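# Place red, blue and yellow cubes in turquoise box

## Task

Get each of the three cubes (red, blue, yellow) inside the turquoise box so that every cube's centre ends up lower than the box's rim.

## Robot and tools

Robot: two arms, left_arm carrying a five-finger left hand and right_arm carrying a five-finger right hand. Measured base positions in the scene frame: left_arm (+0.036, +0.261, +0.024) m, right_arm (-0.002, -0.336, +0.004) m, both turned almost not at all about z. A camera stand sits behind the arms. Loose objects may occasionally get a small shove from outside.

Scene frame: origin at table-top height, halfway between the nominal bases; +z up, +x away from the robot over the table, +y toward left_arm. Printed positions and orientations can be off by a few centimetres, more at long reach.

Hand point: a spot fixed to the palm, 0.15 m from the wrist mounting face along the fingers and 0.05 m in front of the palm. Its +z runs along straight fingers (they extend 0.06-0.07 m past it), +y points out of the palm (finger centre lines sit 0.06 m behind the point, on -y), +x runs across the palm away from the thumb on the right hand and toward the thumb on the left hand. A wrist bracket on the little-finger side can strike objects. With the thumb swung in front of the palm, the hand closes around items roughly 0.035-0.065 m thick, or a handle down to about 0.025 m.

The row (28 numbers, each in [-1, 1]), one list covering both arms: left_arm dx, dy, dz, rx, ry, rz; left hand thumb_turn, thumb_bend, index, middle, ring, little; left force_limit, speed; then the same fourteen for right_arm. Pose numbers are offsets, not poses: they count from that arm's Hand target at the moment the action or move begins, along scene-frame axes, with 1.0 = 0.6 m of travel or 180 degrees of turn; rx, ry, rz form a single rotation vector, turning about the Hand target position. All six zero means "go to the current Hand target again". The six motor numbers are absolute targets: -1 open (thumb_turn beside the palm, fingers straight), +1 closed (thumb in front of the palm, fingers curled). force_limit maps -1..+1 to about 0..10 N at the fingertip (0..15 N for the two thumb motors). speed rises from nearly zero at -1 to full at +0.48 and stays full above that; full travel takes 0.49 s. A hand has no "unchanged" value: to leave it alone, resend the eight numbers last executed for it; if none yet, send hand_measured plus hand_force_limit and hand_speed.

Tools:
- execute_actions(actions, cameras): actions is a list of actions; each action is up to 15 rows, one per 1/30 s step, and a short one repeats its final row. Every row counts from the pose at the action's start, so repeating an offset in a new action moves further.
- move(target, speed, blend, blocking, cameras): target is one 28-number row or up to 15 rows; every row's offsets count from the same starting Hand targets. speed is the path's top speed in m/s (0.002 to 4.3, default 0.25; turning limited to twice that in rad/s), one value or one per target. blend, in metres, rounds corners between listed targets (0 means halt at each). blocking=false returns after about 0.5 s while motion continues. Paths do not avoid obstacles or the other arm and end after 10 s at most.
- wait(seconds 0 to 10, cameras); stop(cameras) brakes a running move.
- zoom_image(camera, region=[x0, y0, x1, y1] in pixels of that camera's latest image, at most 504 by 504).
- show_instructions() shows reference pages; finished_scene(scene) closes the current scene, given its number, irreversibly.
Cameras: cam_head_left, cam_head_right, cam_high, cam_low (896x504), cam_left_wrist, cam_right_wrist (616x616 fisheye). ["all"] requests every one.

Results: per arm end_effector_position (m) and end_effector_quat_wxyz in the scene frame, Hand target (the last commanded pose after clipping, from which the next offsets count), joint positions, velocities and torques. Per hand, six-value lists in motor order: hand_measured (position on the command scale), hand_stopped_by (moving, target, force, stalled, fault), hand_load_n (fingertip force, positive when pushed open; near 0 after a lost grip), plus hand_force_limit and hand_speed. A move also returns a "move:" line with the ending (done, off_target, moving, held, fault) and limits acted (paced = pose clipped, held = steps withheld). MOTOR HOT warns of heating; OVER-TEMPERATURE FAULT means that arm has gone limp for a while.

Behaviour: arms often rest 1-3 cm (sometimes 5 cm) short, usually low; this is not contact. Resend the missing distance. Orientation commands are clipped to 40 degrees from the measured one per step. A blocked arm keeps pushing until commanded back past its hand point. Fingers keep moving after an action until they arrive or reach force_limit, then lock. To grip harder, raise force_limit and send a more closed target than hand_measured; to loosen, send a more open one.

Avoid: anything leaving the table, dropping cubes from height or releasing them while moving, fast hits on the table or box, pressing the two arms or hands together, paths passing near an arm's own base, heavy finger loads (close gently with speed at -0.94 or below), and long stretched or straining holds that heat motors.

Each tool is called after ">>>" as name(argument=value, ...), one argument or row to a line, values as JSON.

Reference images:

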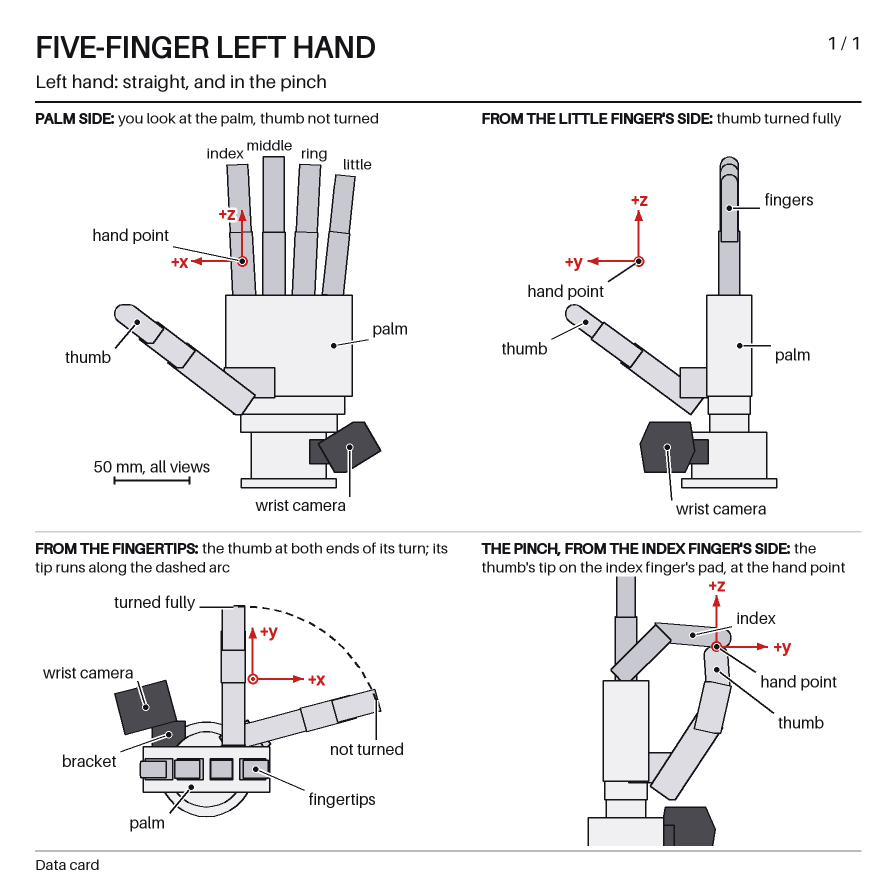

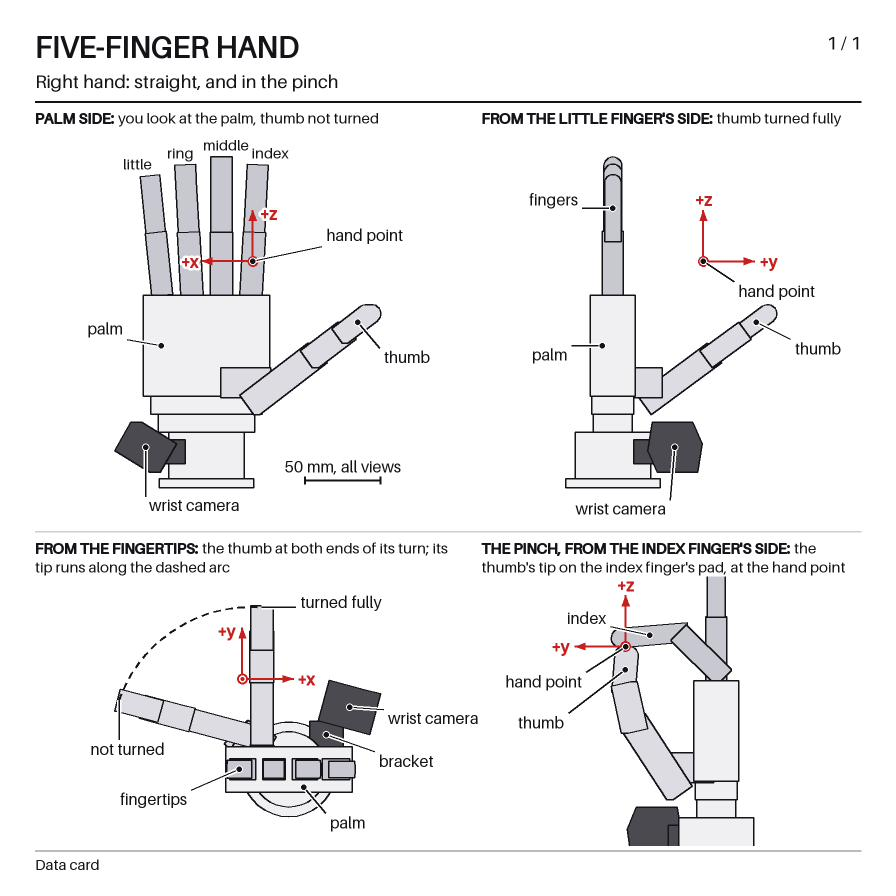

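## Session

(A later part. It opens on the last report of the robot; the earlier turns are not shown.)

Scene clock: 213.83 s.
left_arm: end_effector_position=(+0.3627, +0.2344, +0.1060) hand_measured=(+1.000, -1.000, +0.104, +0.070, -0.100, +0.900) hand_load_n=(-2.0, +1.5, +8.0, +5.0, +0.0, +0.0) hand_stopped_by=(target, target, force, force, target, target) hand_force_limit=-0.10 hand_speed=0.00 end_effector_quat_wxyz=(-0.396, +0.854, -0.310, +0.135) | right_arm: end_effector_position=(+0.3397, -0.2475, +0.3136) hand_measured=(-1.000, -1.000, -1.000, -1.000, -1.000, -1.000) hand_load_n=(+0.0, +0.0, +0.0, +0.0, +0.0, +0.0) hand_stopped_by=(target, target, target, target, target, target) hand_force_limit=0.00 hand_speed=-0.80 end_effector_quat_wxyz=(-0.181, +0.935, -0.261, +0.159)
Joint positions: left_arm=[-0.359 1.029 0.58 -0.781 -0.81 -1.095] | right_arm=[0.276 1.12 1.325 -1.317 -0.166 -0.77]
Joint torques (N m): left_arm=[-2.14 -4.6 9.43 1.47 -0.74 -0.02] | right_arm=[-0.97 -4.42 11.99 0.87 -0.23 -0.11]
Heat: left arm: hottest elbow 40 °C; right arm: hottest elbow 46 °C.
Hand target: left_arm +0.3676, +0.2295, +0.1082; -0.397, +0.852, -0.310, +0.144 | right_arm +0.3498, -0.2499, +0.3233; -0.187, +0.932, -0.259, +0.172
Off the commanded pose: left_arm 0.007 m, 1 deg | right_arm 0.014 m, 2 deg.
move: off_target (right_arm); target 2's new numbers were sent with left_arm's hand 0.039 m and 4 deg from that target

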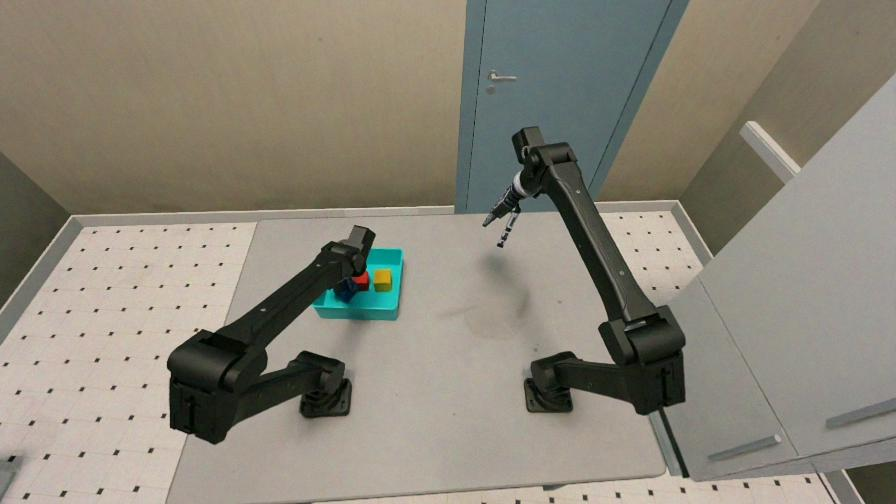

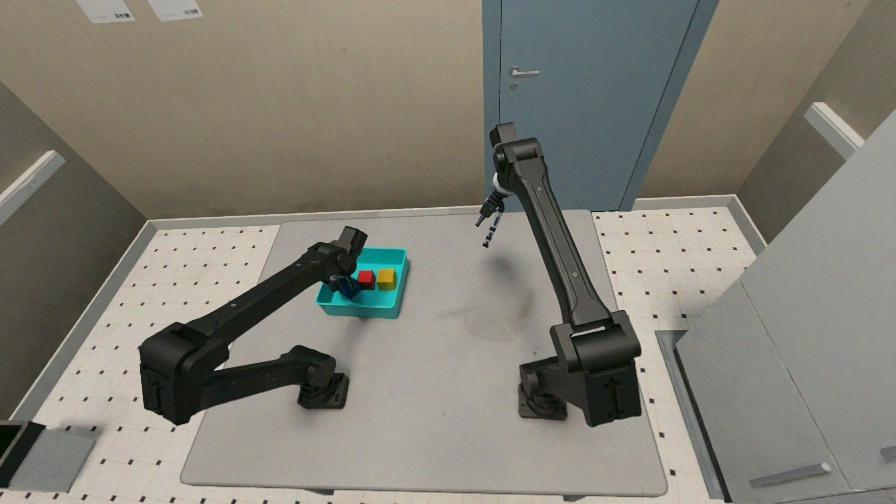

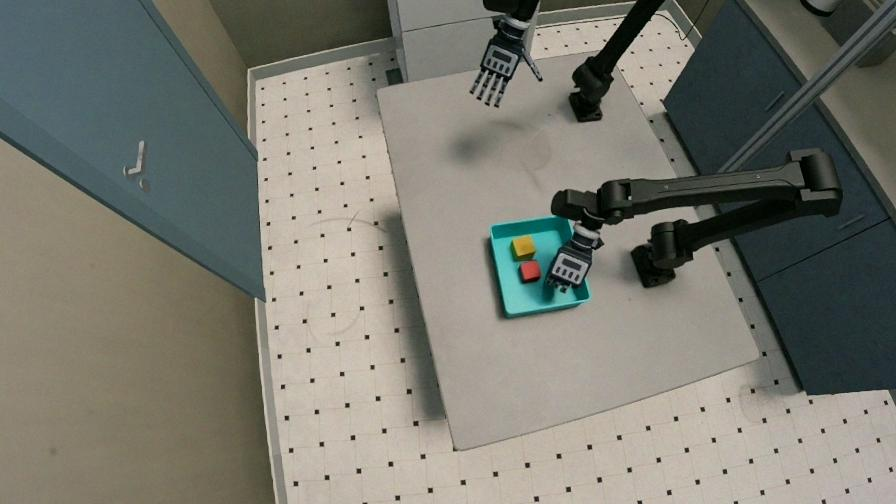

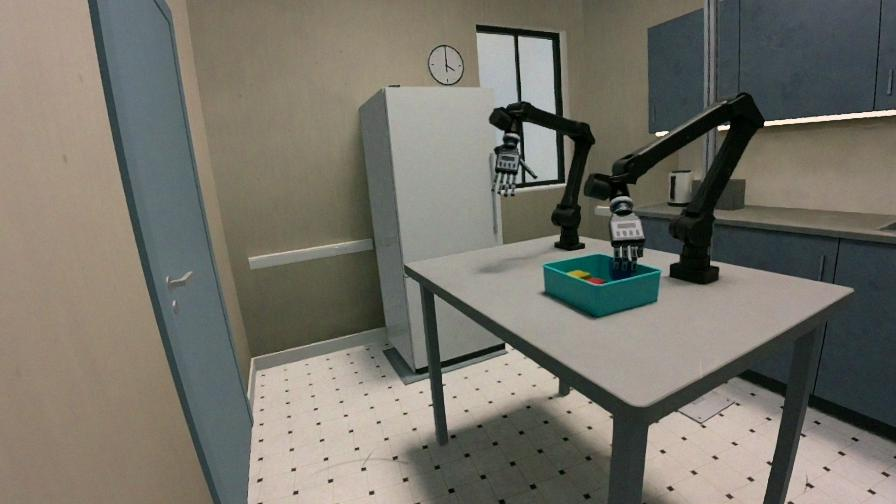

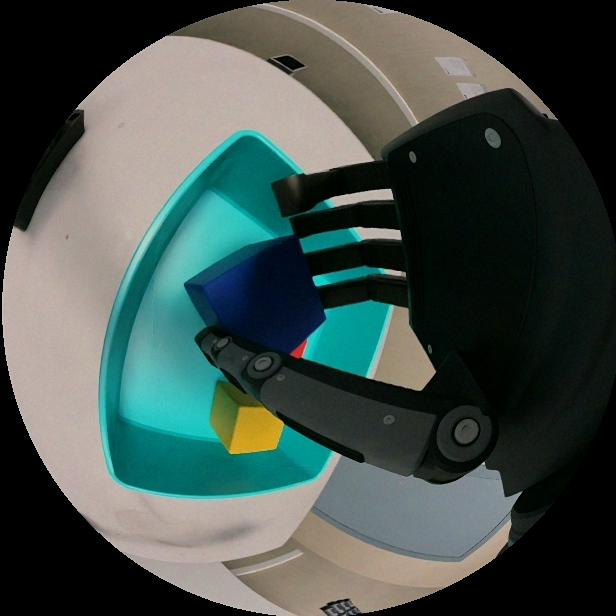

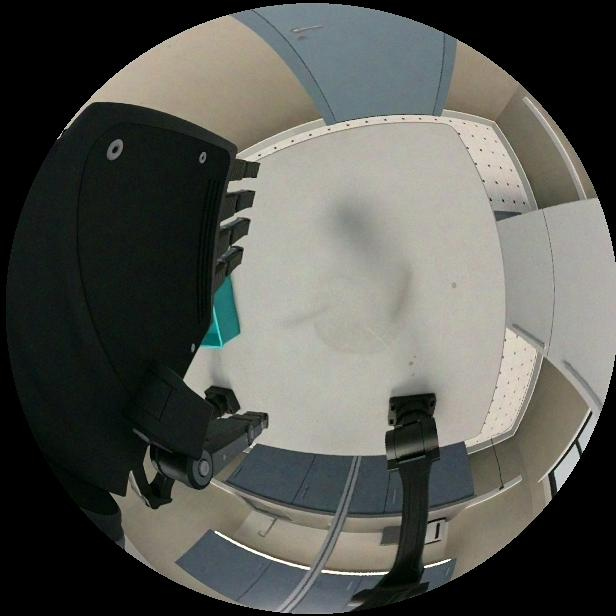

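>>> move(
  target=[
    [0,0,-0.0767,0,0,0,1,-1,0.4,0.4,-0.1,0.9,-0.1,0, 0,0,0,0,0,0,-1,-1,-1,-1,-1,-1,0,-0.8],
    [0,0,-0.0767,0,0,0,1,-1,-0.1,-0.1,-0.1,0.9,-0.1,-0.6, 0,0,0,0,0,0,-1,-1,-1,-1,-1,-1,0,-0.8],
    [0.007,0.008,0.16,0,0,0,1,-1,-0.1,-0.1,-0.1,0.9,-0.1,-0.6, 0,0,0,0,0,0,-1,-1,-1,-1,-1,-1,0,-0.8],
  ],
  speed=[0.1, 0.1, 0.12],
  cameras=["all"],
)

>>> zoom_image(
  camera="cam_head_right",
  region=[230, 200, 430, 350],
)

>>> zoom_image(
  camera="cam_head_left",
  region=[230, 200, 430, 350],
)

Scene clock: 226.03 s.
left_arm: end_effector_position=(+0.3554, +0.2372, +0.1756) hand_measured=(+1.000, -1.000, -0.100, -0.100, -0.100, +0.900) hand_load_n=(+0.0, +0.0, +0.0, +0.0, +0.0, +0.5) hand_stopped_by=(target, target, target, target, target, target) hand_force_limit=-0.10 hand_speed=-0.60 end_effector_quat_wxyz=(-0.398, +0.850, -0.323, +0.122) | right_arm: end_effector_position=(+0.3397, -0.2475, +0.3136) hand_measured=(-1.000, -1.000, -1.000, -1.000, -1.000, -1.000) hand_load_n=(+0.0, +0.0, +0.0, +0.0, +0.0, +0.0) hand_stopped_by=(target, target, target, target, target, target) hand_force_limit=0.00 hand_speed=-0.80 end_effector_quat_wxyz=(-0.181, +0.935, -0.261, +0.159)
Joint positions: left_arm=[-0.359 0.942 0.729 -1.037 -0.81 -1.075] | right_arm=[0.276 1.12 1.325 -1.317 -0.166 -0.77]
Joint torques (N m): left_arm=[-0.5 -5.01 15.05 0.18 -0.45 0.09] | right_arm=[-1.14 -4.72 12.03 0.81 -0.23 -0.13]
Heat: left arm: hottest elbow 39 °C; right arm: hottest elbow 46 °C.
Hand target: left_arm +0.3718, +0.2342, +0.2042; -0.397, +0.852, -0.310, +0.144 | right_arm +0.3498, -0.2499, +0.3233; -0.187, +0.932, -0.259, +0.172
Off the commanded pose: left_arm 0.033 m, 3 deg | right_arm 0.014 m, 2 deg.
move: off_target (left_arm, right_arm)

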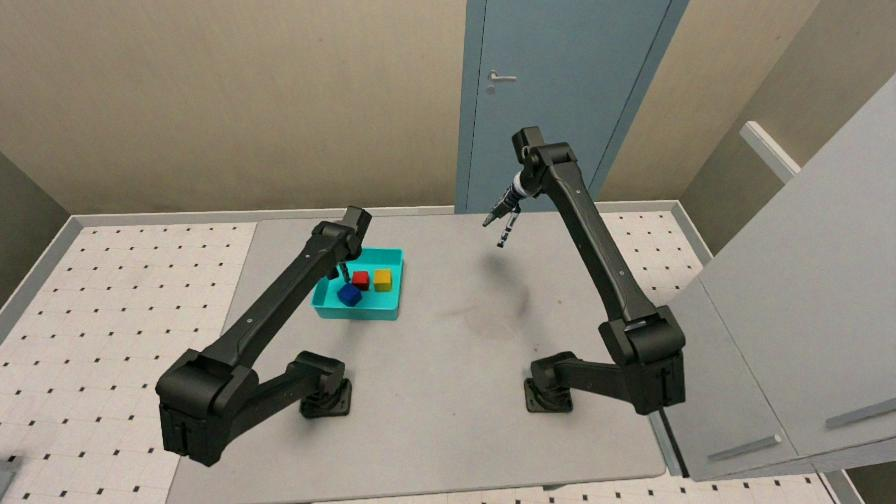

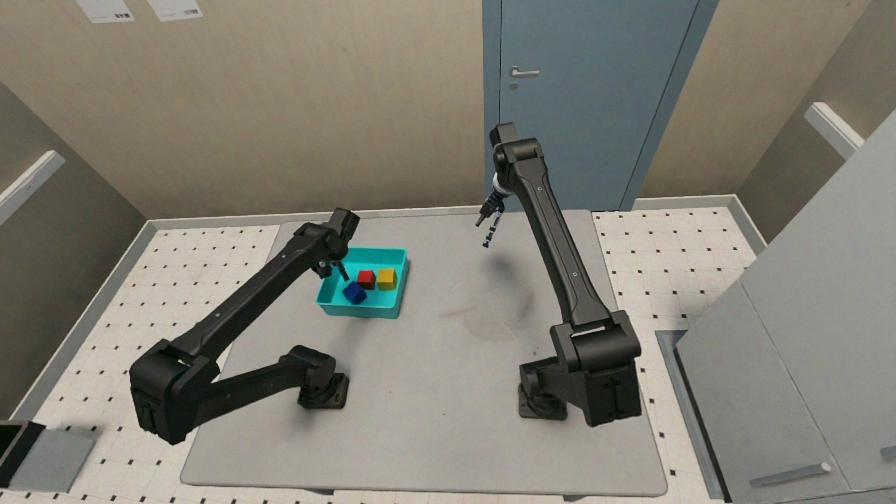

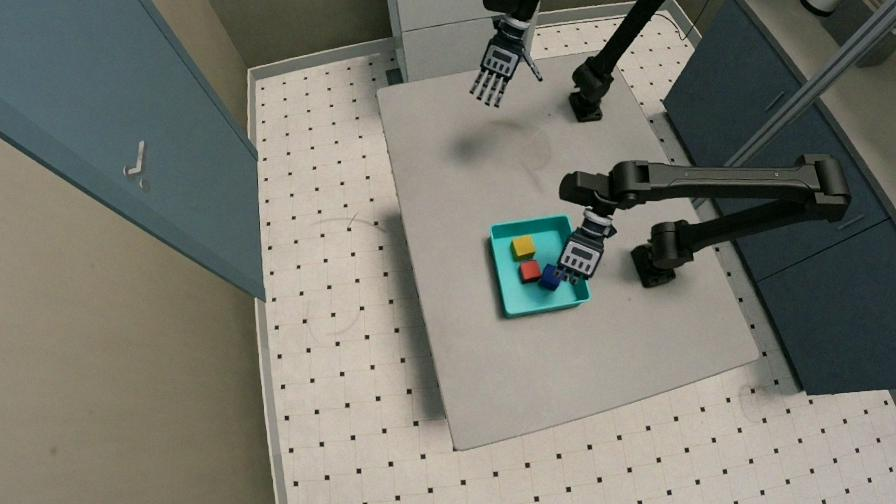

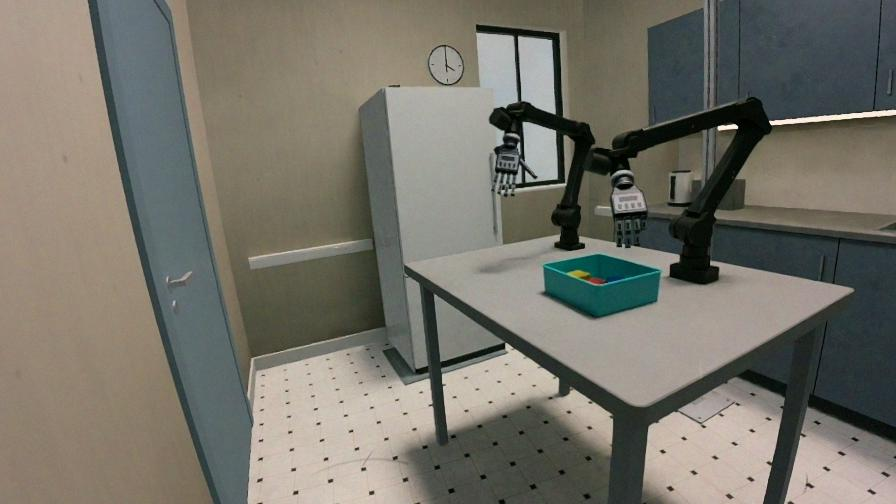

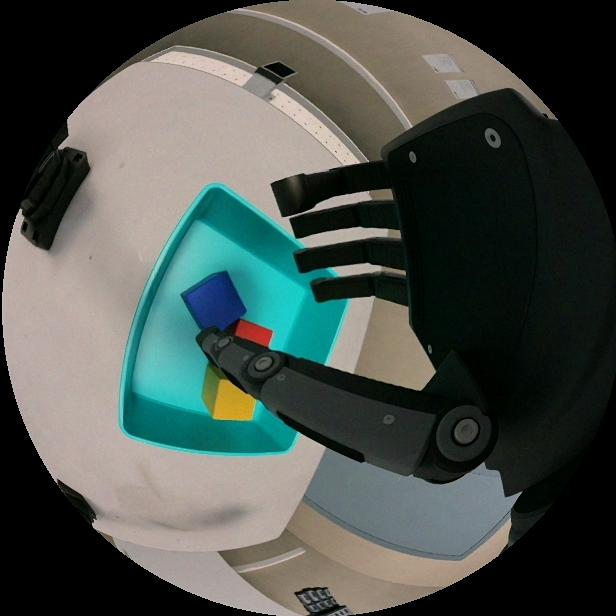

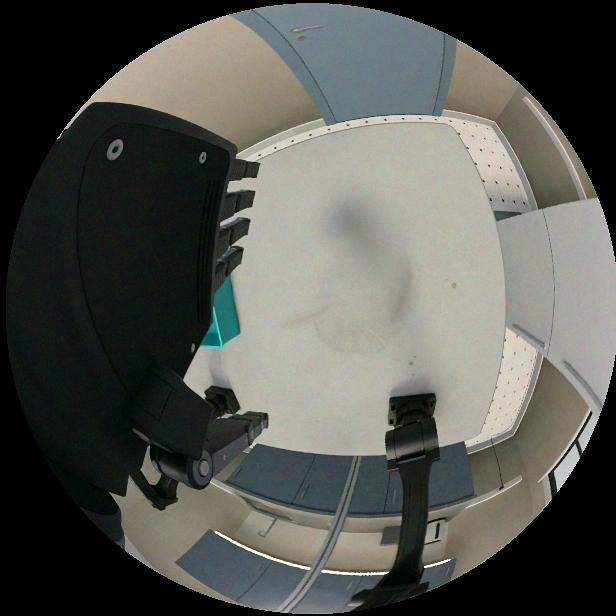

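Scaled by 2.520 from the camera's 896x504 image, which has a finer 1280x720 frame.

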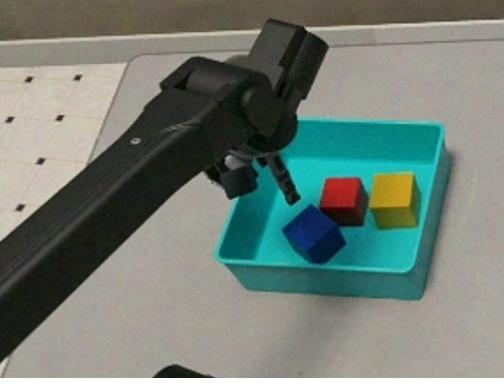

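Scaled by 2.520 from the camera's 896x504 image, which has a finer 1280x720 frame.

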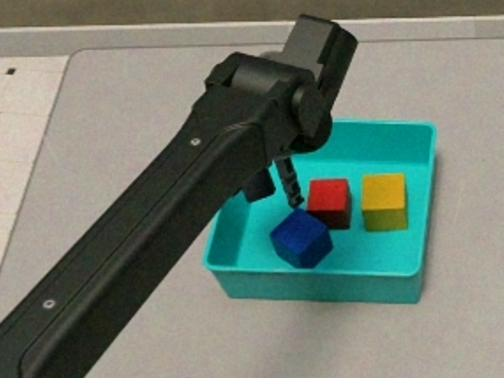

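All three cubes are in the box.

>>> finished_scene(
  scene=2,
)

The scene is finished: the task was done.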